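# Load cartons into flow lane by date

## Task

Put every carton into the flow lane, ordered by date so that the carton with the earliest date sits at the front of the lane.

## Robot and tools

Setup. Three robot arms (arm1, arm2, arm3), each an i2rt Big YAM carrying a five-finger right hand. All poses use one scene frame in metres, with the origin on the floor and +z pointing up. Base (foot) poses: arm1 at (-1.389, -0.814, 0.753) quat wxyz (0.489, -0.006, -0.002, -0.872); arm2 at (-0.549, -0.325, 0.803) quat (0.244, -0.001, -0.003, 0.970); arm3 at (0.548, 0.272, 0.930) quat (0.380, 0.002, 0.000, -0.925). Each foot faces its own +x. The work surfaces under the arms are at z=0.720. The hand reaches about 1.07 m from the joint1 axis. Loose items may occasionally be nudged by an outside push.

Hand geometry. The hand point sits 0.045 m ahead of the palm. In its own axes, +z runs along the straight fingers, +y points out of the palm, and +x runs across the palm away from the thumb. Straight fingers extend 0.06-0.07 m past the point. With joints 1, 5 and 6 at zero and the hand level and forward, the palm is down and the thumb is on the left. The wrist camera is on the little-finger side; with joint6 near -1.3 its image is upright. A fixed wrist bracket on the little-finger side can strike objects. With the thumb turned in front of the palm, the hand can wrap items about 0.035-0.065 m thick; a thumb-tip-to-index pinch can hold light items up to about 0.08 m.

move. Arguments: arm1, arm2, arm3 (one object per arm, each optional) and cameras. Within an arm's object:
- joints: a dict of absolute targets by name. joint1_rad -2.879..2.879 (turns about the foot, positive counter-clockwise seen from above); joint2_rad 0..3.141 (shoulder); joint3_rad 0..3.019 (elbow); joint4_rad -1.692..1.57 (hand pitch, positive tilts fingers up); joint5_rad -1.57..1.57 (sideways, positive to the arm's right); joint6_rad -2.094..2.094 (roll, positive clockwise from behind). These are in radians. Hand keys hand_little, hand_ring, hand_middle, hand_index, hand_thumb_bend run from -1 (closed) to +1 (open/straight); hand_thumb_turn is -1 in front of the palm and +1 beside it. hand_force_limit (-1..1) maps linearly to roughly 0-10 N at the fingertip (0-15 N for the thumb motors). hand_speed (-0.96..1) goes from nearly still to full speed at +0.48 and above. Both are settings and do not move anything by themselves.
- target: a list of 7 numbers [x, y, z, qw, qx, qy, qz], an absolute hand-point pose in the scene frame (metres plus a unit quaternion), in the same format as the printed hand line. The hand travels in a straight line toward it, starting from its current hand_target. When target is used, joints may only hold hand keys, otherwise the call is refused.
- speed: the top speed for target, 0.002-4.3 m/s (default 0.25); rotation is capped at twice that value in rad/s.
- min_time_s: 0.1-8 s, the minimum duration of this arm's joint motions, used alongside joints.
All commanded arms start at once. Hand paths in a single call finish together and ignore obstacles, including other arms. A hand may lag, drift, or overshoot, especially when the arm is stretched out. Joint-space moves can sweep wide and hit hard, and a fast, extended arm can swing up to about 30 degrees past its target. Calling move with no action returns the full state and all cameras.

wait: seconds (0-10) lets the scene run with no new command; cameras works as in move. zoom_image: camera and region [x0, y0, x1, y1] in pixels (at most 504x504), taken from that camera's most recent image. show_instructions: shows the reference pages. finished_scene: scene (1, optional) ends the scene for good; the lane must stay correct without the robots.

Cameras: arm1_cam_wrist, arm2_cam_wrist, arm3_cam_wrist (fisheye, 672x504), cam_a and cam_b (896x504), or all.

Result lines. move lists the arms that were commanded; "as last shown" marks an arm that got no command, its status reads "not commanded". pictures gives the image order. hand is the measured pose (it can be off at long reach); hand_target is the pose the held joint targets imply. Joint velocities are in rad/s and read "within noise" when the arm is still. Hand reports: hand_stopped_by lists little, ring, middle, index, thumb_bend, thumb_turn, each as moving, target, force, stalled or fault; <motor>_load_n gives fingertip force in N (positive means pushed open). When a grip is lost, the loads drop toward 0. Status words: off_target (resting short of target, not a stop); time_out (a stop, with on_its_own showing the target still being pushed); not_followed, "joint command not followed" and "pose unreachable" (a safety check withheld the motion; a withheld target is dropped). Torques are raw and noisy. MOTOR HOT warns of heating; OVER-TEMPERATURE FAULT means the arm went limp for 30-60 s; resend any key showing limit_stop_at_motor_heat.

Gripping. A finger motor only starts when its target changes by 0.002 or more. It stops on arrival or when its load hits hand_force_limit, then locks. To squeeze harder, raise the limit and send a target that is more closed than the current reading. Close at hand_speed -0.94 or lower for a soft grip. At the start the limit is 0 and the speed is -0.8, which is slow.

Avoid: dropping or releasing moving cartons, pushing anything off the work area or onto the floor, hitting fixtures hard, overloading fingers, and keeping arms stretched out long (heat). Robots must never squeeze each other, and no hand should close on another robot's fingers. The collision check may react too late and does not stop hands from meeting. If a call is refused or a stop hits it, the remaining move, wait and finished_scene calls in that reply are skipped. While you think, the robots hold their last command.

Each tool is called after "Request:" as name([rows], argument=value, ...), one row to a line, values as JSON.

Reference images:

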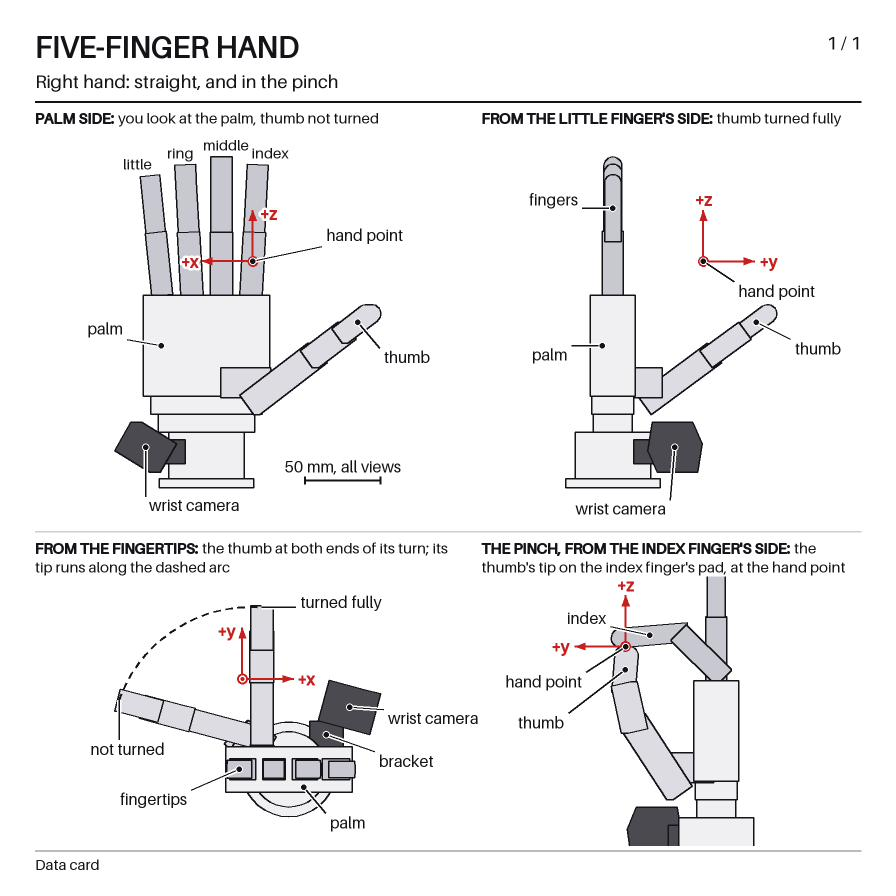

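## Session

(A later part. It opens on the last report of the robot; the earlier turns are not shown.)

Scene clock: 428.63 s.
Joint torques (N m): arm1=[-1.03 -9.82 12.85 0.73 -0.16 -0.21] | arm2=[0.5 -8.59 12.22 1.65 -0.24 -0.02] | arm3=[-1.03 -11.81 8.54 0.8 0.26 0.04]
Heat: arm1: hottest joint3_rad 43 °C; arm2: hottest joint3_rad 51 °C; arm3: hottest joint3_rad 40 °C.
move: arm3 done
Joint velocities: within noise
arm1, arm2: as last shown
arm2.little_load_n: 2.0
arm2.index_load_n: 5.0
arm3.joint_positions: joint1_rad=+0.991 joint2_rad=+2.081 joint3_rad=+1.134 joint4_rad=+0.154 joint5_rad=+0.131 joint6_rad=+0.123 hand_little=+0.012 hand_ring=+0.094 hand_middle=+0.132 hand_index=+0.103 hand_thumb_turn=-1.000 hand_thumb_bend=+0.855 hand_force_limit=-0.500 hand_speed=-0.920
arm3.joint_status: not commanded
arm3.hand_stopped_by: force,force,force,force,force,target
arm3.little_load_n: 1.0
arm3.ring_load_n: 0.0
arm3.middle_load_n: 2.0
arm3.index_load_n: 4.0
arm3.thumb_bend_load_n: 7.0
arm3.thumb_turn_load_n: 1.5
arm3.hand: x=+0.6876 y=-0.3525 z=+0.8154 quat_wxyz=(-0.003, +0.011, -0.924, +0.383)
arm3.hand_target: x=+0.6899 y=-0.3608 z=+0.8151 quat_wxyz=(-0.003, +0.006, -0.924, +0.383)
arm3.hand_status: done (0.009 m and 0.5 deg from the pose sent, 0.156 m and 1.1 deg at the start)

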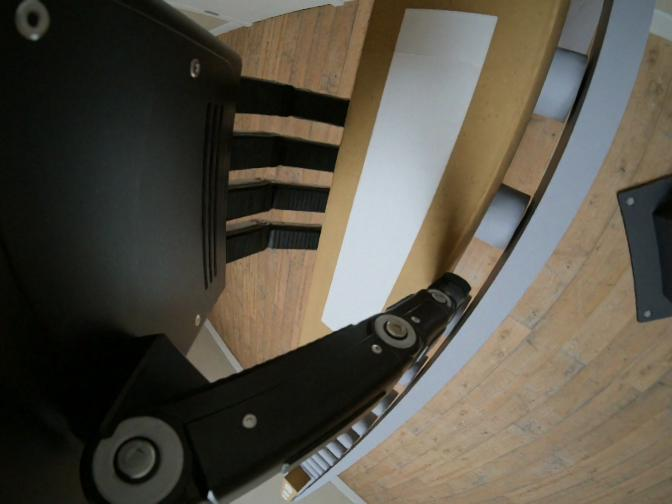

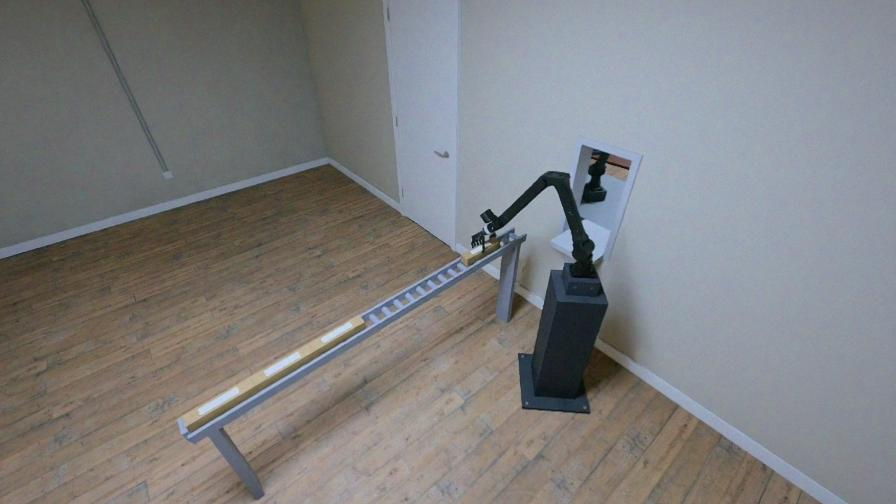

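Request:
move(arm3={"target": [0.87, -0.358, 0.808, -0.0027, 0.0065, -0.9239, 0.3827], "speed": 0.1}, cameras=["arm3_cam_wrist", "cam_b"])

Request:
zoom_image(camera="cam_b", region=[400, 225, 530, 310])

Scene clock: 431.37 s.
Joint torques (N m): arm1=[-1.03 -9.88 12.83 0.72 -0.15 -0.21] | arm2=[0.5 -8.59 12.22 1.7 -0.24 -0.02] | arm3=[-1.14 -13.16 9.33 0.76 0.39 0.04]
Heat: arm1: hottest joint3_rad 43 °C; arm2: hottest joint3_rad 51 °C; arm3: hottest joint3_rad 40 °C.
move: arm3 done
Joint velocities: within noise
arm1: as last shown
arm2.joint_positions: joint1_rad=+1.418 joint2_rad=+1.180 joint3_rad=+0.628 joint4_rad=-0.313 joint5_rad=-0.077 joint6_rad=-0.077 hand_little=+0.027 hand_ring=+0.088 hand_middle=+0.118 hand_index=+0.089 hand_thumb_turn=-1.000 hand_thumb_bend=+0.845 hand_force_limit=-0.500 hand_speed=-0.920
arm2.joint_status: not commanded
arm2.hand_stopped_by: force,force,force,force,force,target
arm2.little_load_n: 1.5
arm2.ring_load_n: 1.5
arm2.middle_load_n: 3.5
arm2.index_load_n: 4.5
arm2.thumb_bend_load_n: 9.5
arm2.thumb_turn_load_n: 2.5
arm2.hand: x=-0.7526 y=-0.6614 z=+0.8636 quat_wxyz=(-0.087, +0.251, +0.905, -0.332)
arm2.hand_target: x=-0.7649 y=-0.6835 z=+0.9002 quat_wxyz=(-0.099, +0.239, +0.892, -0.370)
arm2.hand_status: not commanded
arm3.joint_positions: joint1_rad=+1.287 joint2_rad=+2.190 joint3_rad=+1.349 joint4_rad=-0.001 joint5_rad=+0.333 joint6_rad=+0.344 hand_little=+0.012 hand_ring=+0.094 hand_middle=+0.132 hand_index=+0.103 hand_thumb_turn=-1.000 hand_thumb_bend=+0.855 hand_force_limit=-0.500 hand_speed=-0.920
arm3.joint_status: not commanded
arm3.hand_stopped_by: force,force,force,force,force,target
arm3.little_load_n: 1.0
arm3.ring_load_n: 0.0
arm3.middle_load_n: 1.5
arm3.index_load_n: 4.0
arm3.thumb_bend_load_n: 7.5
arm3.thumb_turn_load_n: 1.5
arm3.hand: x=+0.8664 y=-0.3514 z=+0.8111 quat_wxyz=(-0.003, +0.011, -0.923, +0.384)
arm3.hand_target: x=+0.8699 y=-0.3577 z=+0.8080 quat_wxyz=(-0.003, +0.007, -0.924, +0.383)
arm3.hand_status: done (0.008 m and 0.5 deg from the pose sent, 0.183 m and 0.5 deg at the start)

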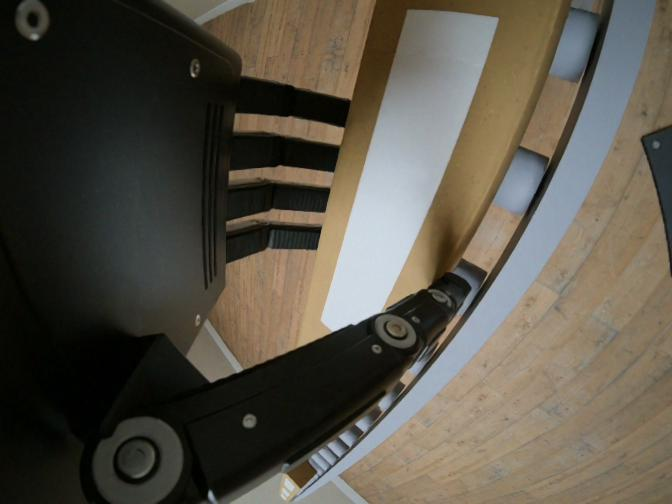

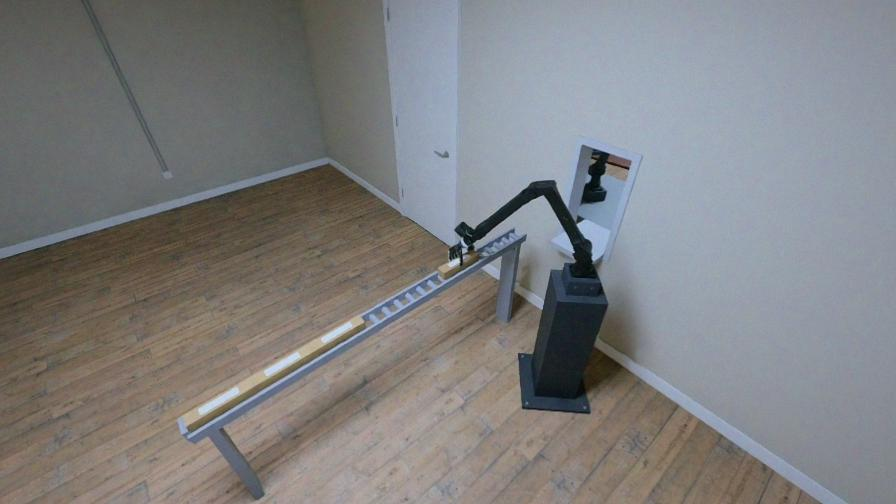

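Scaled by 3.877 from the camera's image (finer frame: 1280x720).

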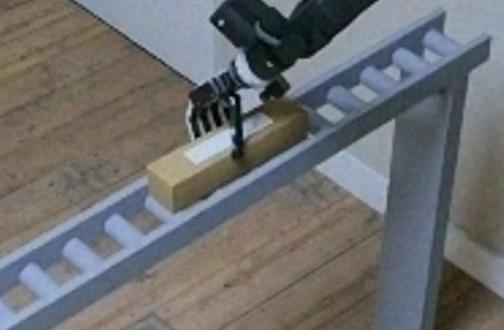

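Request:
move(arm3={"target": [1.05, -0.356, 0.8, -0.0027, 0.0065, -0.9239, 0.3827], "speed": 0.1}, arm2={"joints": {"joint1_rad": -1.75, "joint2_rad": 1.08}, "min_time_s": 5}, cameras=["arm3_cam_wrist", "cam_b"])

Request:
zoom_image(camera="cam_b", region=[360, 225, 530, 330])

Scene clock: 437.03 s.
Joint torques (N m): arm1=[-1.03 -9.82 12.83 0.73 -0.16 -0.21] | arm2=[-0.97 -8.06 12.66 1.89 -0.14 0.01] | arm3=[-1.73 -15.44 10.78 0.66 0.49 0.03]
Heat: arm1: hottest joint3_rad 43 °C; arm2: hottest joint3_rad 52 °C; arm3: hottest joint3_rad 40 °C.
move: arm2 done; arm3 off_target
Joint velocities: within noise
arm1.joint_positions: joint1_rad=-1.666 joint2_rad=+1.250 joint3_rad=+1.820 joint4_rad=-0.617 joint5_rad=-1.102 joint6_rad=-1.581 hand_little=+1.000 hand_ring=+1.000 hand_middle=+1.000 hand_index=+1.000 hand_thumb_turn=+1.000 hand_thumb_bend=+1.000 hand_force_limit=-0.500 hand_speed=+0.200
arm1.joint_status: not commanded
arm1.hand_stopped_by: target,target,target,target,target,target
arm1.little_load_n: 0.0
arm1.ring_load_n: 0.0
arm1.middle_load_n: 0.0
arm1.index_load_n: 0.0
arm1.thumb_bend_load_n: 0.0
arm1.thumb_turn_load_n: 0.0
arm1.hand: x=-1.8734 y=-0.6230 z=+1.4331 quat_wxyz=(+0.682, +0.150, -0.695, +0.172)
arm1.hand_target: x=-1.8697 y=-0.6203 z=+1.4495 quat_wxyz=(+0.689, +0.159, -0.689, +0.159)
arm1.hand_status: not commanded
arm2.joint_positions: joint1_rad=-1.738 joint2_rad=+1.110 joint3_rad=+0.628 joint4_rad=-0.315 joint5_rad=-0.080 joint6_rad=-0.080 hand_little=+0.027 hand_ring=+0.088 hand_middle=+0.118 hand_index=+0.089 hand_thumb_turn=-1.000 hand_thumb_bend=+0.845 hand_force_limit=-0.500 hand_speed=-0.920
arm2.joint_status: all done
arm2.hand_stopped_by: force,force,force,force,force,target
arm2.little_load_n: 1.5
arm2.ring_load_n: 1.5
arm2.middle_load_n: 3.5
arm2.index_load_n: 4.5
arm2.thumb_bend_load_n: 9.0
arm2.thumb_turn_load_n: 2.5
arm2.hand: x=-0.3402 y=+0.0103 z=+0.8953 quat_wxyz=(-0.368, +0.889, -0.250, +0.103)
arm2.hand_target: x=-0.3224 y=+0.0257 z=+0.9352 quat_wxyz=(-0.405, +0.872, -0.247, +0.120)
arm2.hand_status: not commanded
arm3.joint_positions: joint1_rad=+1.517 joint2_rad=+2.401 joint3_rad=+1.786 joint4_rad=-0.296 joint5_rad=+0.477 joint6_rad=+0.535 hand_little=+0.012 hand_ring=+0.094 hand_middle=+0.132 hand_index=+0.103 hand_thumb_turn=-1.000 hand_thumb_bend=+0.855 hand_force_limit=-0.500 hand_speed=-0.920
arm3.joint_status: not commanded
arm3.hand_stopped_by: force,force,force,force,force,target
arm3.little_load_n: 0.5
arm3.ring_load_n: 0.0
arm3.middle_load_n: 1.5
arm3.index_load_n: 3.5
arm3.thumb_bend_load_n: 7.5
arm3.thumb_turn_load_n: 1.0
arm3.hand: x=+1.0493 y=-0.3500 z=+0.8090 quat_wxyz=(-0.006, +0.011, -0.923, +0.386)
arm3.hand_target: x=+1.0497 y=-0.3558 z=+0.8002 quat_wxyz=(-0.003, +0.006, -0.924, +0.383)
arm3.hand_status: off_target (0.011 m and 0.8 deg from the pose sent, 0.184 m and 0.5 deg at the start)

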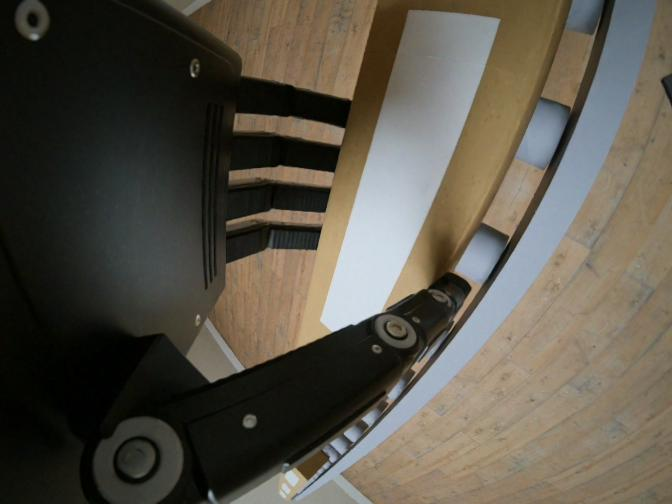

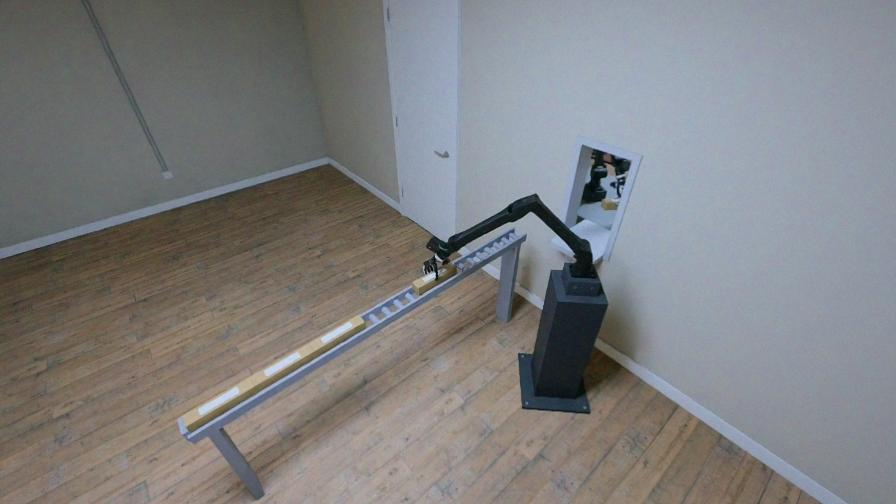

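Scaled by 2.965 from the camera's image (finer frame: 1280x720).

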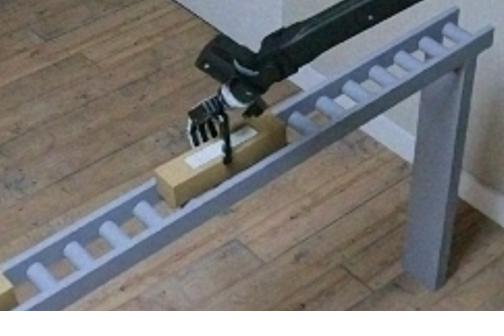

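Request:
move(arm3={"target": [1.2, -0.354, 0.797, -0.0027, 0.0065, -0.9239, 0.3827], "speed": 0.1}, arm2={"target": [-0.13, 0.008, 0.96, 0.3536, -0.8536, 0.3536, -0.1464], "speed": 0.15}, cameras=["arm3_cam_wrist", "cam_b", "arm2_cam_wrist"])

Request:
zoom_image(camera="cam_b", region=[330, 225, 500, 340])

Scene clock: 440.10 s.
Joint torques (N m): arm1=[-1.03 -9.93 12.83 0.73 -0.15 -0.21] | arm2=[-0.97 -10.99 13.38 1.73 -0.25 0] | arm3=[-1.85 -18.49 12.48 0.72 0.67 0.02]
Heat: arm1: hottest joint3_rad 43 °C; arm2: hottest joint3_rad 53 °C; arm3: hottest joint3_rad 40 °C.
move: arm2 off_target; arm3 off_target
Joint velocities: within noise
arm1: as last shown
arm2.joint_positions: joint1_rad=-2.055 joint2_rad=+1.429 joint3_rad=+1.026 joint4_rad=-0.463 joint5_rad=-0.136 joint6_rad=-0.143 hand_little=+0.027 hand_ring=+0.088 hand_middle=+0.118 hand_index=+0.089 hand_thumb_turn=-1.000 hand_thumb_bend=+0.845 hand_force_limit=-0.500 hand_speed=-0.920
arm2.joint_status: not commanded
arm2.hand_stopped_by: force,force,force,force,force,target
arm2.little_load_n: 1.5
arm2.ring_load_n: 1.5
arm2.middle_load_n: 3.5
arm2.index_load_n: 4.5
arm2.thumb_bend_load_n: 9.0
arm2.thumb_turn_load_n: 2.5
arm2.hand: x=-0.1545 y=-0.0021 z=+0.9295 quat_wxyz=(-0.329, +0.864, -0.358, +0.130)
arm2.hand_target: x=-0.1315 y=+0.0067 z=+0.9605 quat_wxyz=(-0.354, +0.853, -0.354, +0.147)
arm2.hand_status: off_target (0.040 m and 3.7 deg from the pose sent, 0.220 m and 13.6 deg at the start)
arm3.joint_positions: joint1_rad=+1.659 joint2_rad=+2.777 joint3_rad=+2.552 joint4_rad=-0.754 joint5_rad=+0.555 joint6_rad=+0.668 hand_little=+0.012 hand_ring=+0.094 hand_middle=+0.132 hand_index=+0.103 hand_thumb_turn=-1.000 hand_thumb_bend=+0.855 hand_force_limit=-0.500 hand_speed=-0.920
arm3.joint_status: not commanded
arm3.hand_stopped_by: force,force,force,force,force,target
arm3.little_load_n: 0.5
arm3.ring_load_n: 0.0
arm3.middle_load_n: 1.0
arm3.index_load_n: 3.0
arm3.thumb_bend_load_n: 8.5
arm3.thumb_turn_load_n: 1.0
arm3.hand: x=+1.2033 y=-0.3480 z=+0.8083 quat_wxyz=(-0.008, +0.012, -0.923, +0.384)
arm3.hand_target: x=+1.1994 y=-0.3536 z=+0.7970 quat_wxyz=(-0.003, +0.007, -0.924, +0.383)
arm3.hand_status: off_target (0.013 m and 0.9 deg from the pose sent, 0.151 m and 0.8 deg at the start)
pictures: arm2_cam_wrist, arm3_cam_wrist, cam_b

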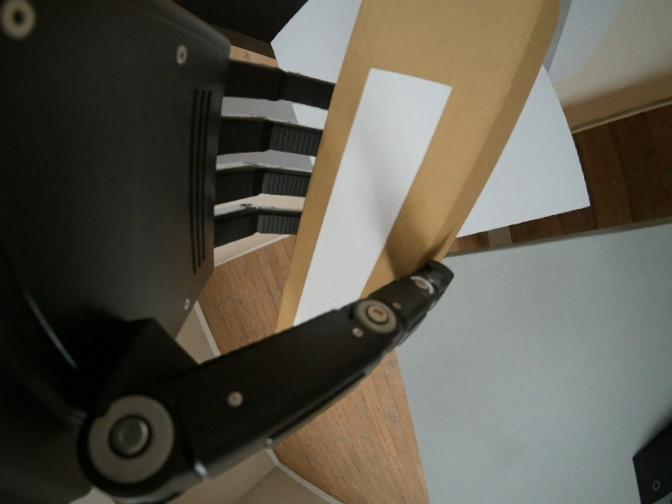

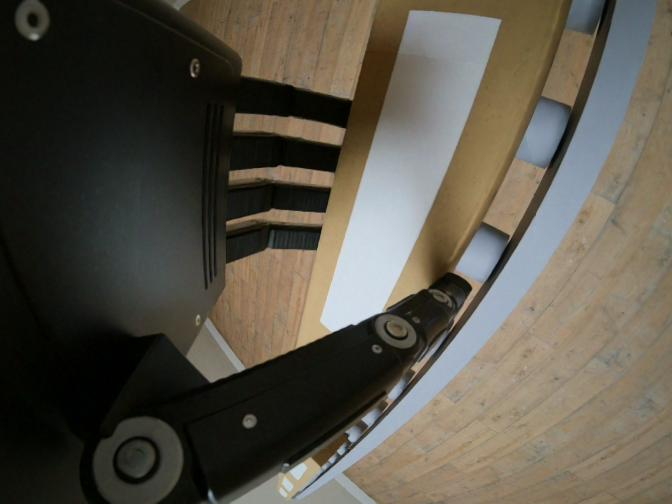

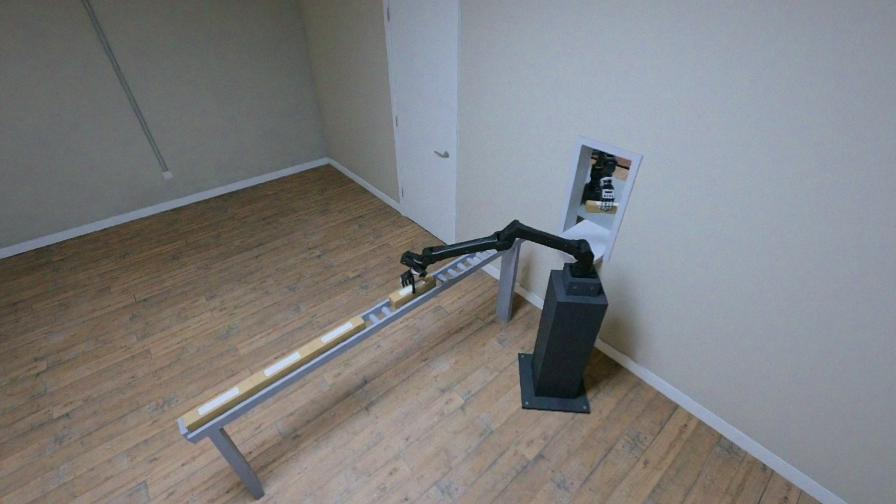

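Scaled by 2.965 from the camera's image (finer frame: 1280x720).

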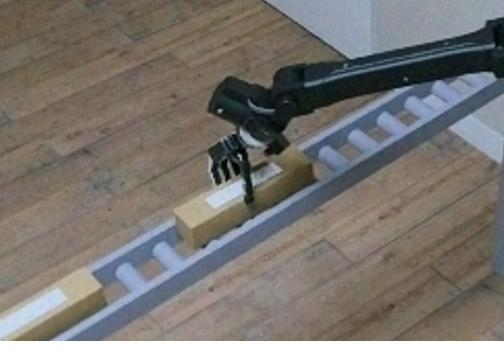

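Request:
move(arm3={"target": [1.29, -0.352, 0.797, -0.0027, 0.0065, -0.9239, 0.3827], "speed": 0.08}, arm2={"target": [0.008, 0.014, 0.93, 0.3536, -0.8536, 0.3536, -0.1464], "speed": 0.12}, cameras=["arm3_cam_wrist", "cam_b"])

Request:
zoom_image(camera="cam_b", region=[330, 225, 500, 340])

Scene clock: 442.47 s.
Joint torques (N m): arm1=[-1.03 -9.82 12.83 0.72 -0.16 -0.21] | arm2=[-1.08 -16.62 13.16 1.66 -0.35 -0.01] | arm3=[-2.37 -18.49 12.75 1.91 0.42 -0.28]
Heat: arm1: hottest joint3_rad 43 °C; arm2: hottest joint3_rad 53 °C; arm3: hottest joint3_rad 41 °C.
move: arm2 off_target; arm3 off_target
Joint velocities: within noise
arm1: as last shown
arm2.joint_positions: joint1_rad=-2.179 joint2_rad=+1.765 joint3_rad=+1.349 joint4_rad=-0.468 joint5_rad=-0.220 joint6_rad=-0.235 hand_little=+0.027 hand_ring=+0.088 hand_middle=+0.118 hand_index=+0.089 hand_thumb_turn=-1.000 hand_thumb_bend=+0.845 hand_force_limit=-0.500 hand_speed=-0.920
arm2.joint_status: not commanded
arm2.hand_stopped_by: force,force,force,force,force,target
arm2.little_load_n: 1.5
arm2.ring_load_n: 1.5
arm2.middle_load_n: 3.5
arm2.index_load_n: 5.0
arm2.thumb_bend_load_n: 9.5
arm2.thumb_turn_load_n: 2.5
arm2.hand: x=-0.0181 y=+0.0082 z=+0.8991 quat_wxyz=(-0.330, +0.864, -0.359, +0.127)
arm2.hand_target: x=+0.0062 y=+0.0128 z=+0.9307 quat_wxyz=(-0.354, +0.853, -0.353, +0.147)
arm2.hand_status: off_target (0.041 m and 3.7 deg from the pose sent, 0.163 m and 3.7 deg at the start)
arm3.joint_positions: joint1_rad=+1.725 joint2_rad=+2.985 joint3_rad=+2.894 joint4_rad=-0.673 joint5_rad=+0.549 joint6_rad=+0.675 hand_little=+0.012 hand_ring=+0.094 hand_middle=+0.132 hand_index=+0.103 hand_thumb_turn=-1.000 hand_thumb_bend=+0.855 hand_force_limit=-0.500 hand_speed=-0.920
arm3.joint_status: not commanded
arm3.hand_stopped_by: force,force,force,force,force,target
arm3.little_load_n: 0.0
arm3.ring_load_n: 0.0
arm3.middle_load_n: 0.5
arm3.index_load_n: 4.5
arm3.thumb_bend_load_n: 7.0
arm3.thumb_turn_load_n: 4.0
arm3.hand: x=+1.2945 y=-0.3405 z=+0.8119 quat_wxyz=(-0.101, +0.008, -0.892, +0.441)
arm3.hand_target: x=+1.2876 y=-0.3501 z=+0.7978 quat_wxyz=(-0.097, +0.011, -0.889, +0.447)
arm3.hand_status: off_target (0.019 m and 13.6 deg from the pose sent, 0.087 m and 0.9 deg at the start; a joint's target at an end of its range on 45 of 64 steps)

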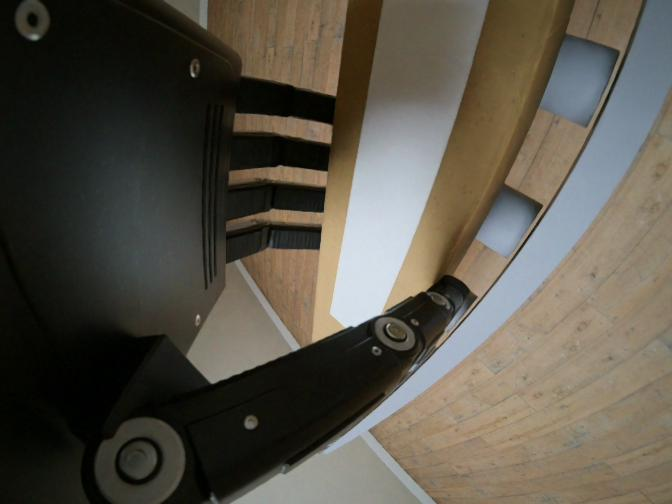

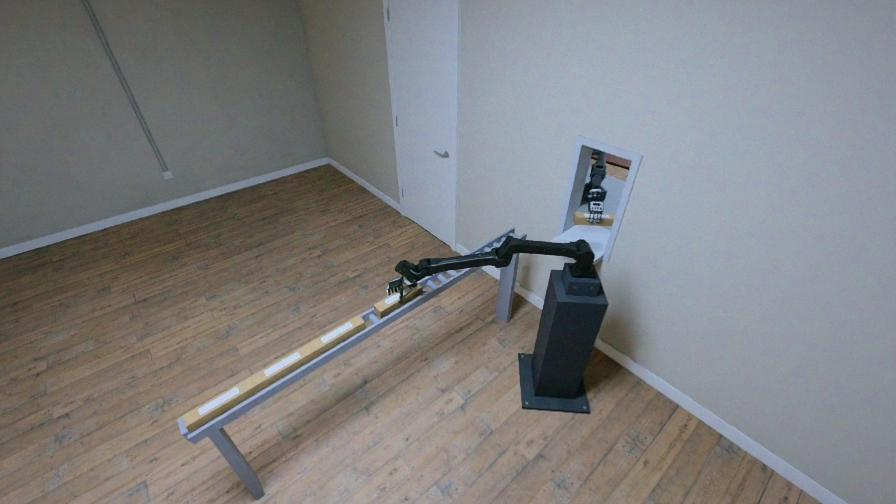

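Scaled by 2.965 from the camera's image (finer frame: 1280x720).

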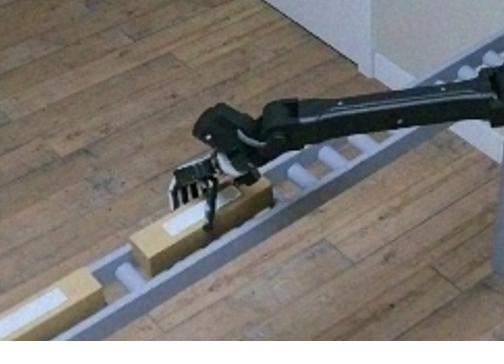

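Request:
move(arm3={"joints": {"hand_speed": -0.8, "hand_index": 0.6, "hand_middle": 0.6, "hand_ring": 0.6, "hand_little": 0.6, "hand_thumb_bend": 1.0}}, arm2={"target": [0.008, 0.014, 0.86, 0.3536, -0.8536, 0.3536, -0.1464], "speed": 0.1}, cameras=["arm3_cam_wrist", "cam_b"])

Request:
zoom_image(camera="cam_b", region=[330, 225, 500, 340])

Scene clock: 444.33 s.
Joint torques (N m): arm1=[-1.03 -9.88 12.85 0.73 -0.15 -0.21] | arm2=[-0.91 -17.9 9.06 2.63 -0.35 -0.01] | arm3=[-1.73 -21.3 12.59 1.48 0.35 -0.21]
Heat: arm1: hottest joint3_rad 43 °C; arm2: hottest joint3_rad 54 °C; arm3: hottest joint3_rad 41 °C.
move: arm2 off_target; arm3 done
Joint velocities: within noise
arm1: as last shown
arm2.joint_positions: joint1_rad=-2.179 joint2_rad=+1.852 joint3_rad=+1.306 joint4_rad=-0.327 joint5_rad=-0.221 joint6_rad=-0.235 hand_little=+0.027 hand_ring=+0.088 hand_middle=+0.118 hand_index=+0.089 hand_thumb_turn=-1.000 hand_thumb_bend=+0.845 hand_force_limit=-0.500 hand_speed=-0.920
arm2.joint_status: not commanded
arm2.hand_stopped_by: force,force,force,force,force,target
arm2.little_load_n: 1.5
arm2.ring_load_n: 1.5
arm2.middle_load_n: 3.5
arm2.index_load_n: 5.0
arm2.thumb_bend_load_n: 9.0
arm2.thumb_turn_load_n: 2.5
arm2.hand: x=-0.0086 y=+0.0132 z=+0.8427 quat_wxyz=(-0.334, +0.862, -0.358, +0.130)
arm2.hand_target: x=+0.0075 y=+0.0136 z=+0.8604 quat_wxyz=(-0.353, +0.854, -0.353, +0.147)
arm2.hand_status: off_target (0.024 m and 3.1 deg from the pose sent, 0.047 m and 3.7 deg at the start)
arm3.joint_positions: joint1_rad=+1.720 joint2_rad=+3.027 joint3_rad=+2.896 joint4_rad=-0.662 joint5_rad=+0.551 joint6_rad=+0.668 hand_little=+0.600 hand_ring=+0.600 hand_middle=+0.600 hand_index=+0.600 hand_thumb_turn=-1.000 hand_thumb_bend=+1.000 hand_force_limit=-0.500 hand_speed=-0.800
arm3.joint_status: all done
arm3.hand_stopped_by: target,target,target,target,target,target
arm3.little_load_n: 0.0
arm3.ring_load_n: 0.0
arm3.middle_load_n: 0.0
arm3.index_load_n: 0.0
arm3.thumb_bend_load_n: 0.0
arm3.thumb_turn_load_n: 0.0
arm3.hand: x=+1.2836 y=-0.3394 z=+0.7749 quat_wxyz=(-0.087, +0.013, -0.896, +0.435)
arm3.hand_target: x=+1.2877 y=-0.3500 z=+0.7977 quat_wxyz=(-0.097, +0.011, -0.889, +0.447)
arm3.hand_status: not commanded

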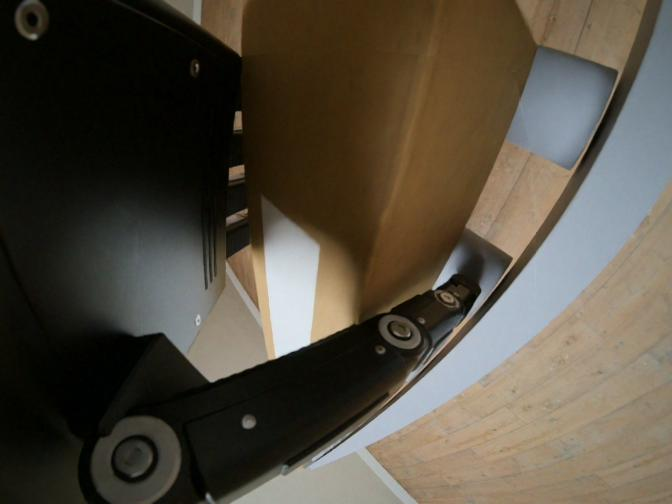

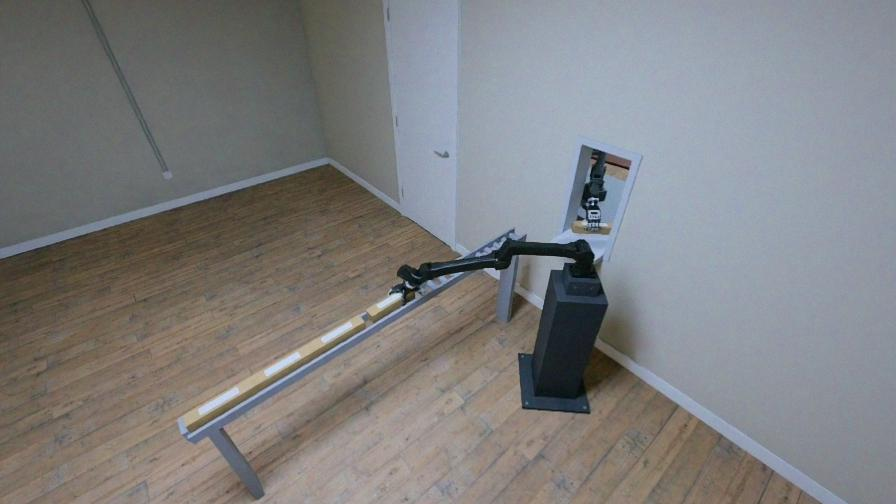

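Scaled by 2.965 from the camera's image (finer frame: 1280x720).

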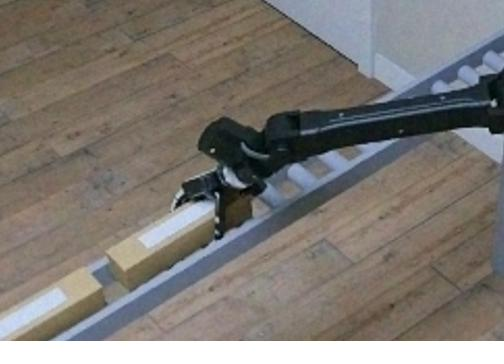

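Request:
move(arm3={"target": [1.24, -0.35, 0.93, -0.0027, 0.0065, -0.9239, 0.3827], "speed": 0.15}, arm2={"target": [0.0, 0.014, 0.81, 0.3536, -0.8536, 0.3536, -0.1464], "speed": 0.06}, cameras=["arm3_cam_wrist", "cam_b"])

Request:
zoom_image(camera="cam_b", region=[330, 225, 500, 340])

Scene clock: 446.33 s.
Joint torques (N m): arm1=[-1.08 -9.88 12.85 0.72 -0.16 -0.21] | arm2=[-0.5 -17.38 8.24 2.65 -0.22 0.04] | arm3=[-2.08 -22.59 12.45 0.77 0.56 0.02]
Heat: arm1: hottest joint3_rad 43 °C; arm2: hottest joint3_rad 54 °C; arm3: hottest joint3_rad 41 °C.
move: arm2 off_target; arm3 off_target
Joint velocities: within noise
arm1: as last shown
arm2.joint_positions: joint1_rad=-2.179 joint2_rad=+1.902 joint3_rad=+1.240 joint4_rad=-0.200 joint5_rad=-0.221 joint6_rad=-0.235 hand_little=+0.027 hand_ring=+0.088 hand_middle=+0.118 hand_index=+0.089 hand_thumb_turn=-1.000 hand_thumb_bend=+0.845 hand_force_limit=-0.500 hand_speed=-0.920
arm2.joint_status: not commanded
arm2.hand_stopped_by: force,force,force,force,force,target
arm2.little_load_n: 2.0
arm2.ring_load_n: 1.5
arm2.middle_load_n: 3.5
arm2.index_load_n: 4.5
arm2.thumb_bend_load_n: 9.0
arm2.thumb_turn_load_n: 2.5
arm2.hand: x=-0.0135 y=+0.0109 z=+0.7987 quat_wxyz=(-0.338, +0.861, -0.356, +0.133)
arm2.hand_target: x=-0.0004 y=+0.0137 z=+0.8102 quat_wxyz=(-0.353, +0.854, -0.354, +0.146)
arm2.hand_status: off_target (0.018 m and 2.5 deg from the pose sent, 0.034 m and 3.1 deg at the start)
arm3.joint_positions: joint1_rad=+1.693 joint2_rad=+2.839 joint3_rad=+2.896 joint4_rad=-1.009 joint5_rad=+0.566 joint6_rad=+0.668 hand_little=+0.600 hand_ring=+0.600 hand_middle=+0.600 hand_index=+0.600 hand_thumb_turn=-1.000 hand_thumb_bend=+1.000 hand_force_limit=-0.500 hand_speed=-0.800
arm3.joint_status: not commanded
arm3.hand_stopped_by: target,target,target,target,target,target
arm3.little_load_n: 0.0
arm3.ring_load_n: 0.0
arm3.middle_load_n: 0.0
arm3.index_load_n: 0.0
arm3.thumb_bend_load_n: 0.0
arm3.thumb_turn_load_n: 0.0
arm3.hand: x=+1.2370 y=-0.3386 z=+0.8949 quat_wxyz=(-0.020, +0.022, -0.919, +0.394)
arm3.hand_target: x=+1.2384 y=-0.3487 z=+0.9297 quat_wxyz=(-0.034, +0.009, -0.912, +0.408)
arm3.hand_status: off_target (0.037 m and 3.0 deg from the pose sent, 0.162 m and 11.8 deg at the start; a joint's target at an end of its range on 49 of 54 steps)

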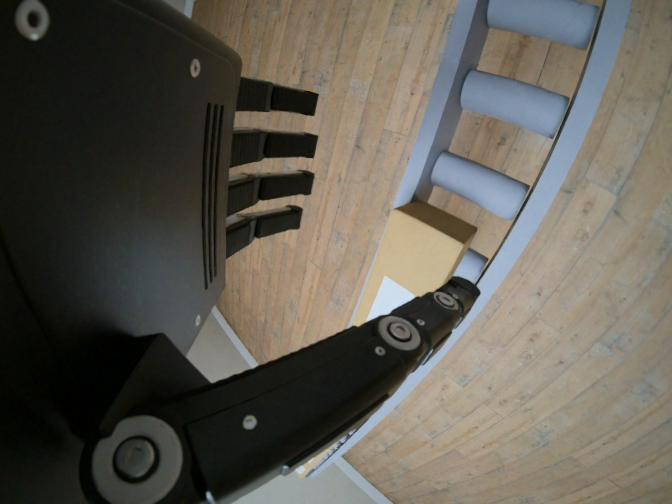

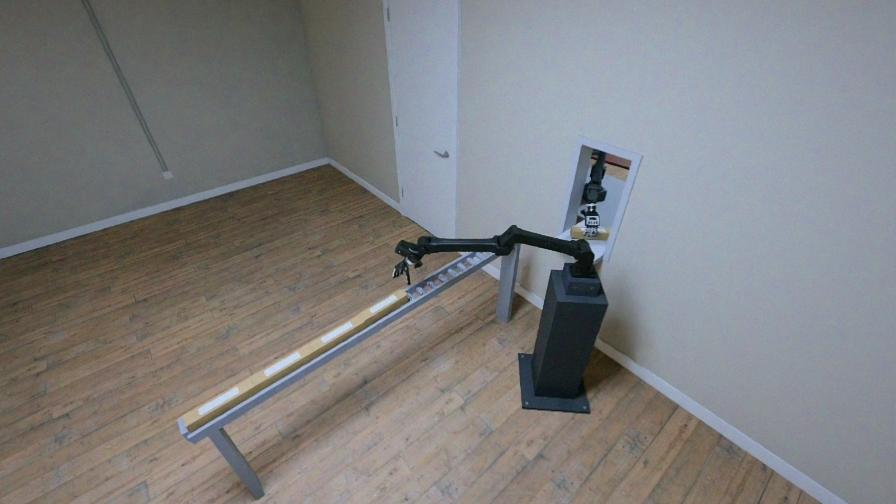

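Scaled by 2.965 from the camera's image (finer frame: 1280x720).

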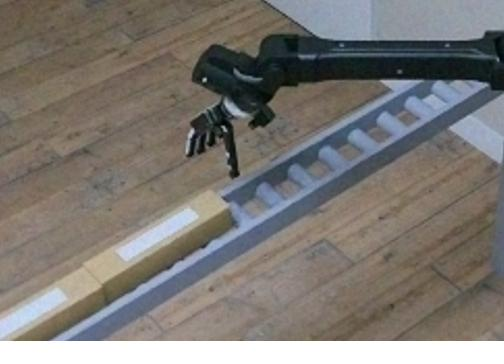

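Request:
move(arm3={"target": [0.3, -0.04, 1.02, 0.1277, -0.3084, -0.8709, 0.3607], "speed": 0.3, "joints": {"hand_index": 0.7, "hand_middle": 0.7, "hand_ring": 0.7, "hand_little": 0.7}}, arm2={"target": [0.0, 0.014, 0.782, 0.3536, -0.8536, 0.3536, -0.1464], "speed": 0.05})

Request:
move(arm2={"target": [0.0, 0.014, 0.77, 0.3536, -0.8536, 0.3536, -0.1464], "speed": 0.05}, cameras=["arm2_cam_wrist", "cam_b"])

Scene clock: 451.00 s.
Joint torques (N m): arm1=[-1.03 -9.82 12.83 0.72 -0.15 -0.21] | arm2=[-0.44 -15.5 7.53 2.71 -0.15 0.04] | arm3=[-2.02 -2.84 12.94 1.17 -0.18 -0.21]
Heat: arm1: hottest joint3_rad 43 °C; arm2: hottest joint3_rad 53 °C; arm3: hottest joint3_rad 41 °C.
move: arm2 done; arm3 off_target
Joint velocities: within noise
arm1: as last shown
arm2.joint_positions: joint1_rad=-2.179 joint2_rad=+1.924 joint3_rad=+1.229 joint4_rad=-0.136 joint5_rad=-0.222 joint6_rad=-0.235 hand_little=+0.027 hand_ring=+0.088 hand_middle=+0.118 hand_index=+0.089 hand_thumb_turn=-1.000 hand_thumb_bend=+0.845 hand_force_limit=-0.500 hand_speed=-0.920
arm2.joint_status: not commanded
arm2.hand_stopped_by: force,force,force,force,force,target
arm2.little_load_n: 2.0
arm2.ring_load_n: 1.5
arm2.middle_load_n: 3.0
arm2.index_load_n: 4.0
arm2.thumb_bend_load_n: 10.0
arm2.thumb_turn_load_n: 1.5
arm2.hand: x=-0.0074 y=+0.0144 z=+0.7888 quat_wxyz=(-0.349, +0.856, -0.352, +0.142)
arm2.hand_target: x=-0.0003 y=+0.0137 z=+0.7820 quat_wxyz=(-0.353, +0.854, -0.354, +0.146)
arm2.hand_status: done (0.010 m and 0.8 deg from the pose sent, 0.022 m and 2.5 deg at the start)
arm3.joint_positions: joint1_rad=+0.031 joint2_rad=+1.097 joint3_rad=+0.573 joint4_rad=-0.301 joint5_rad=-0.055 joint6_rad=-0.045 hand_little=+0.700 hand_ring=+0.700 hand_middle=+0.700 hand_index=+0.700 hand_thumb_turn=-1.000 hand_thumb_bend=+1.000 hand_force_limit=-0.500 hand_speed=-0.800
arm3.joint_status: all done
arm3.hand_stopped_by: target,target,target,target,target,target
arm3.little_load_n: 0.0
arm3.ring_load_n: 0.0
arm3.middle_load_n: 0.0
arm3.index_load_n: 0.0
arm3.thumb_bend_load_n: 0.0
arm3.thumb_turn_load_n: 0.0
arm3.hand: x=+0.3169 y=-0.0271 z=+0.9995 quat_wxyz=(+0.117, -0.317, -0.876, +0.345)
arm3.hand_target: x=+0.3007 y=-0.0392 z=+1.0203 quat_wxyz=(+0.128, -0.309, -0.871, +0.361)
arm3.hand_status: off_target (0.030 m and 2.5 deg from the pose sent, 0.991 m and 42.3 deg at the start; pose on its path clipped on 8 of 130 steps)
pictures: none

Scene clock: 451.97 s.
Joint torques (N m): arm1=[-1.03 -9.88 12.85 0.73 -0.16 -0.21] | arm2=[-0.56 -14.04 7.27 3.02 -0.11 0.03] | arm3=[-2.02 -2.78 12.96 1.2 -0.16 -0.22]
Heat: arm1: hottest joint3_rad 43 °C; arm2: hottest joint3_rad 53 °C; arm3: hottest joint3_rad 41 °C.
move: arm2 off_target
Joint velocities: within noise
arm1, arm3: as last shown
arm1.middle_load_n: -0.5
arm2.joint_positions: joint1_rad=-2.179 joint2_rad=+1.925 joint3_rad=+1.224 joint4_rad=-0.117 joint5_rad=-0.224 joint6_rad=-0.235 hand_little=+0.027 hand_ring=+0.088 hand_middle=+0.118 hand_index=+0.089 hand_thumb_turn=-1.000 hand_thumb_bend=+0.845 hand_force_limit=-0.500 hand_speed=-0.920
arm2.joint_status: not commanded
arm2.hand_stopped_by: force,force,force,force,force,target
arm2.little_load_n: 2.0
arm2.ring_load_n: 1.5
arm2.middle_load_n: 2.5
arm2.index_load_n: 4.0
arm2.thumb_bend_load_n: 9.5
arm2.thumb_turn_load_n: 1.0
arm2.hand: x=-0.0058 y=+0.0155 z=+0.7884 quat_wxyz=(-0.354, +0.855, -0.351, +0.146)
arm2.hand_target: x=-0.0008 y=+0.0135 z=+0.7704 quat_wxyz=(-0.353, +0.854, -0.354, +0.146)
arm2.hand_status: off_target (0.019 m and 0.4 deg from the pose sent, 0.020 m and 0.7 deg at the start)
arm3.hand: x=+0.3168 y=-0.0271 z=+0.9995 quat_wxyz=(+0.118, -0.317, -0.876, +0.344)

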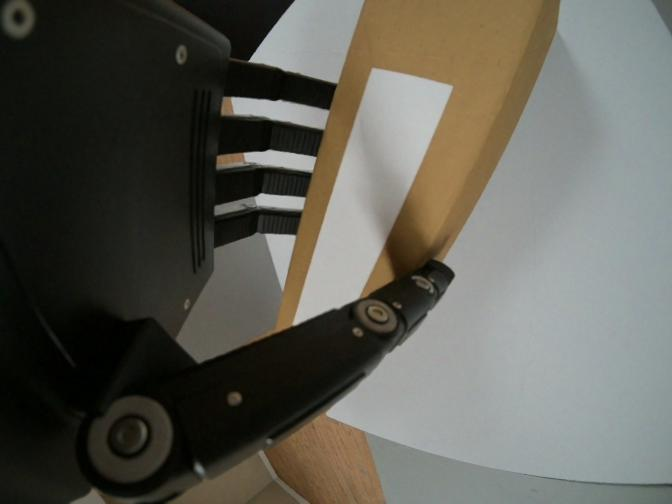

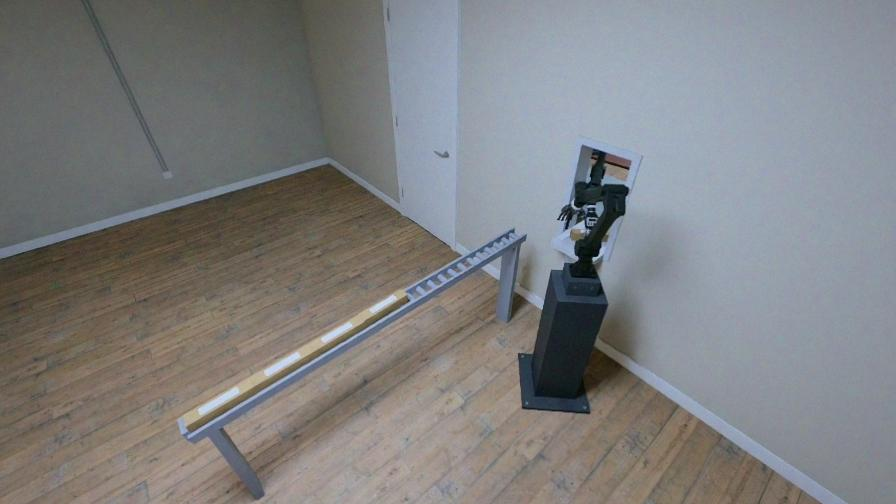

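Request:
move(arm2={"joints": {"hand_speed": -0.85, "hand_index": 0.44, "hand_middle": 0.44, "hand_ring": 0.44, "hand_little": 0.44, "hand_thumb_bend": 1.0}, "target": [0.0, 0.0135, 0.782, 0.3536, -0.8536, 0.3536, -0.1464], "speed": 0.05})

Request:
move(arm2={"target": [-0.008, 0.018, 0.93, 0.3536, -0.8536, 0.3536, -0.1464], "speed": 0.2}, cameras=["arm2_cam_wrist", "arm3_cam_wrist"])

Request:
move(arm2={"target": [-0.27, -0.02, 1.0, 0.3536, -0.8536, 0.3536, -0.1464], "speed": 0.3}, cameras=["arm3_cam_wrist"])

Scene clock: 453.70 s.
Joint torques (N m): arm1=[-1.03 -9.88 12.85 0.72 -0.16 -0.21] | arm2=[-0.62 -15.85 7.91 1.87 -0.13 0.03] | arm3=[-2.08 -2.78 12.96 1.21 -0.17 -0.22]
Heat: arm1: hottest joint3_rad 43 °C; arm2: hottest joint3_rad 53 °C; arm3: hottest joint3_rad 42 °C.
move: arm2 done
Joint velocities: within noise
arm1, arm3: as last shown
arm1.middle_load_n: 0.0
arm2.joint_positions: joint1_rad=-2.179 joint2_rad=+1.927 joint3_rad=+1.224 joint4_rad=-0.112 joint5_rad=-0.224 joint6_rad=-0.235 hand_little=+0.440 hand_ring=+0.440 hand_middle=+0.440 hand_index=+0.440 hand_thumb_turn=-1.000 hand_thumb_bend=+1.000 hand_force_limit=-0.500 hand_speed=-0.850
arm2.joint_status: all done
arm2.hand_stopped_by: target,target,target,target,target,target
arm2.little_load_n: 0.0
arm2.ring_load_n: 0.0
arm2.middle_load_n: 0.0
arm2.index_load_n: 0.0
arm2.thumb_bend_load_n: 0.0
arm2.thumb_turn_load_n: 0.0
arm2.hand: x=-0.0051 y=+0.0158 z=+0.7878 quat_wxyz=(-0.355, +0.854, -0.350, +0.147)
arm2.hand_target: x=+0.0000 y=+0.0134 z=+0.7821 quat_wxyz=(-0.354, +0.854, -0.354, +0.147)
arm2.hand_status: done (0.008 m and 0.4 deg from the pose sent, 0.009 m and 0.4 deg at the start)
pictures: none

Scene clock: 455.23 s.
Joint torques (N m): arm1=[-1.03 -9.88 12.82 0.7 -0.15 -0.21] | arm2=[0.62 -15.97 11.17 1.4 0.01 0.13] | arm3=[-2.14 -2.78 12.97 1.21 -0.17 -0.21]
Heat: arm1: hottest joint3_rad 44 °C; arm2: hottest joint3_rad 53 °C; arm3: hottest joint3_rad 42 °C.
move: arm2 off_target
Joint velocities: within noise
arm1.joint_positions: joint1_rad=-1.666 joint2_rad=+1.250 joint3_rad=+1.820 joint4_rad=-0.617 joint5_rad=-1.102 joint6_rad=-1.581 hand_little=+1.000 hand_ring=+1.000 hand_middle=+1.000 hand_index=+1.000 hand_thumb_turn=+1.000 hand_thumb_bend=+1.000 hand_force_limit=-0.500 hand_speed=+0.200
arm1.joint_status: not commanded
arm1.hand_stopped_by: target,target,target,target,target,target
arm1.little_load_n: -0.5
arm1.ring_load_n: 0.0
arm1.middle_load_n: 0.0
arm1.index_load_n: 0.0
arm1.thumb_bend_load_n: 0.0
arm1.thumb_turn_load_n: 0.0
arm1.hand: x=-1.8734 y=-0.6230 z=+1.4331 quat_wxyz=(+0.682, +0.150, -0.695, +0.172)
arm1.hand_target: x=-1.8697 y=-0.6203 z=+1.4495 quat_wxyz=(+0.689, +0.159, -0.689, +0.159)
arm1.hand_status: not commanded
arm2.joint_positions: joint1_rad=-2.179 joint2_rad=+1.736 joint3_rad=+1.337 joint4_rad=-0.446 joint5_rad=-0.218 joint6_rad=-0.235 hand_little=+0.440 hand_ring=+0.440 hand_middle=+0.440 hand_index=+0.440 hand_thumb_turn=-1.000 hand_thumb_bend=+1.000 hand_force_limit=-0.500 hand_speed=-0.850
arm2.joint_status: not commanded
arm2.hand_stopped_by: target,target,target,target,target,target
arm2.little_load_n: 0.0
arm2.ring_load_n: 0.0
arm2.middle_load_n: 0.0
arm2.index_load_n: 0.0
arm2.thumb_bend_load_n: 0.0
arm2.thumb_turn_load_n: 0.0
arm2.hand: x=-0.0164 y=+0.0086 z=+0.9139 quat_wxyz=(-0.344, +0.858, -0.355, +0.140)
arm2.hand_target: x=-0.0085 y=+0.0177 z=+0.9301 quat_wxyz=(-0.354, +0.853, -0.354, +0.146)
arm2.hand_status: off_target (0.020 m and 1.5 deg from the pose sent, 0.142 m and 0.4 deg at the start)
arm3: as last shown
arm3.thumb_turn_load_n: 0.5

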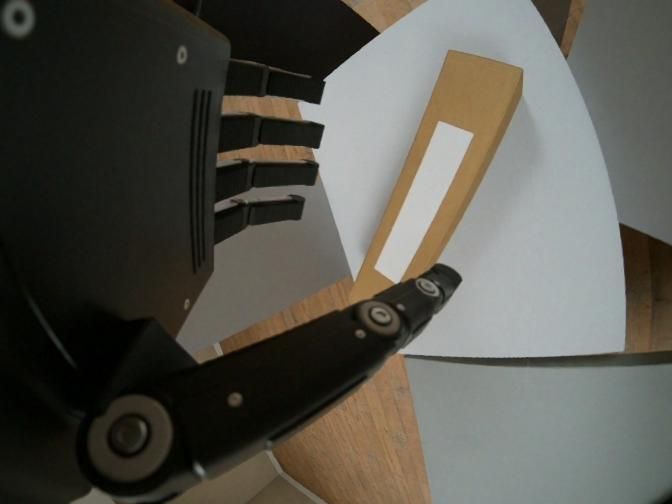

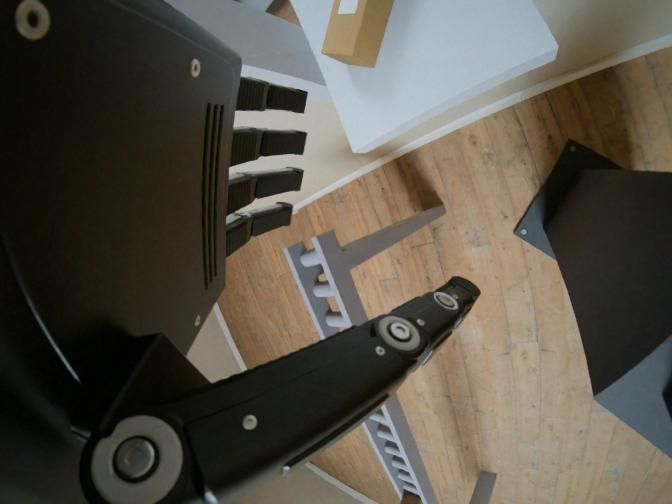

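Scene clock: 457.10 s.
Joint torques (N m): arm1=[-1.03 -9.88 12.83 0.75 -0.15 -0.21] | arm2=[1.26 -6.01 8.79 1.5 0.11 0.1] | arm3=[-2.02 -2.9 12.96 1.22 -0.18 -0.22]
Heat: arm1: hottest joint3_rad 44 °C; arm2: hottest joint3_rad 53 °C; arm3: hottest joint3_rad 42 °C.
move: arm2 done
Joint velocities: within noise
arm1, arm3: as last shown
arm1.little_load_n: 0.0
arm2.joint_positions: joint1_rad=-1.915 joint2_rad=+1.056 joint3_rad=+0.880 joint4_rad=-0.612 joint5_rad=-0.028 joint6_rad=-0.038 hand_little=+0.440 hand_ring=+0.440 hand_middle=+0.440 hand_index=+0.440 hand_thumb_turn=-1.000 hand_thumb_bend=+1.000 hand_force_limit=-0.500 hand_speed=-0.850
arm2.joint_status: not commanded
arm2.hand_stopped_by: target,target,target,target,target,target
arm2.little_load_n: 0.0
arm2.ring_load_n: 0.0
arm2.middle_load_n: 0.0
arm2.index_load_n: 0.0
arm2.thumb_bend_load_n: 0.0
arm2.thumb_turn_load_n: 0.0
arm2.hand: x=-0.2637 y=-0.0232 z=+0.9996 quat_wxyz=(-0.354, +0.852, -0.354, +0.150)
arm2.hand_target: x=-0.2699 y=-0.0201 z=+0.9999 quat_wxyz=(-0.353, +0.854, -0.354, +0.146)
arm2.hand_status: done (0.007 m and 0.5 deg from the pose sent, 0.269 m and 1.4 deg at the start)
arm3.thumb_turn_load_n: 0.0

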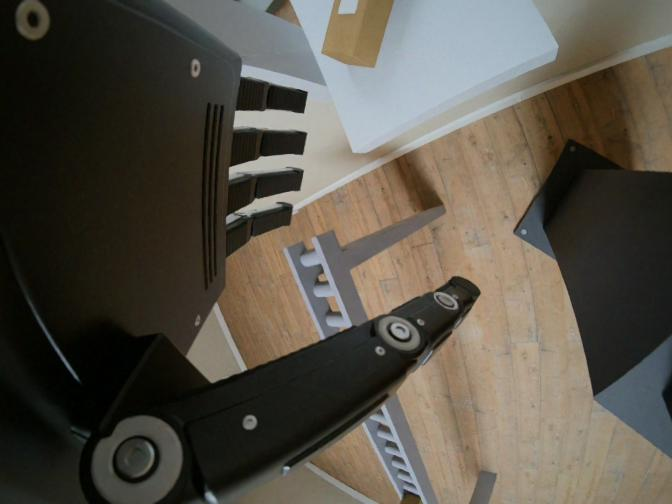

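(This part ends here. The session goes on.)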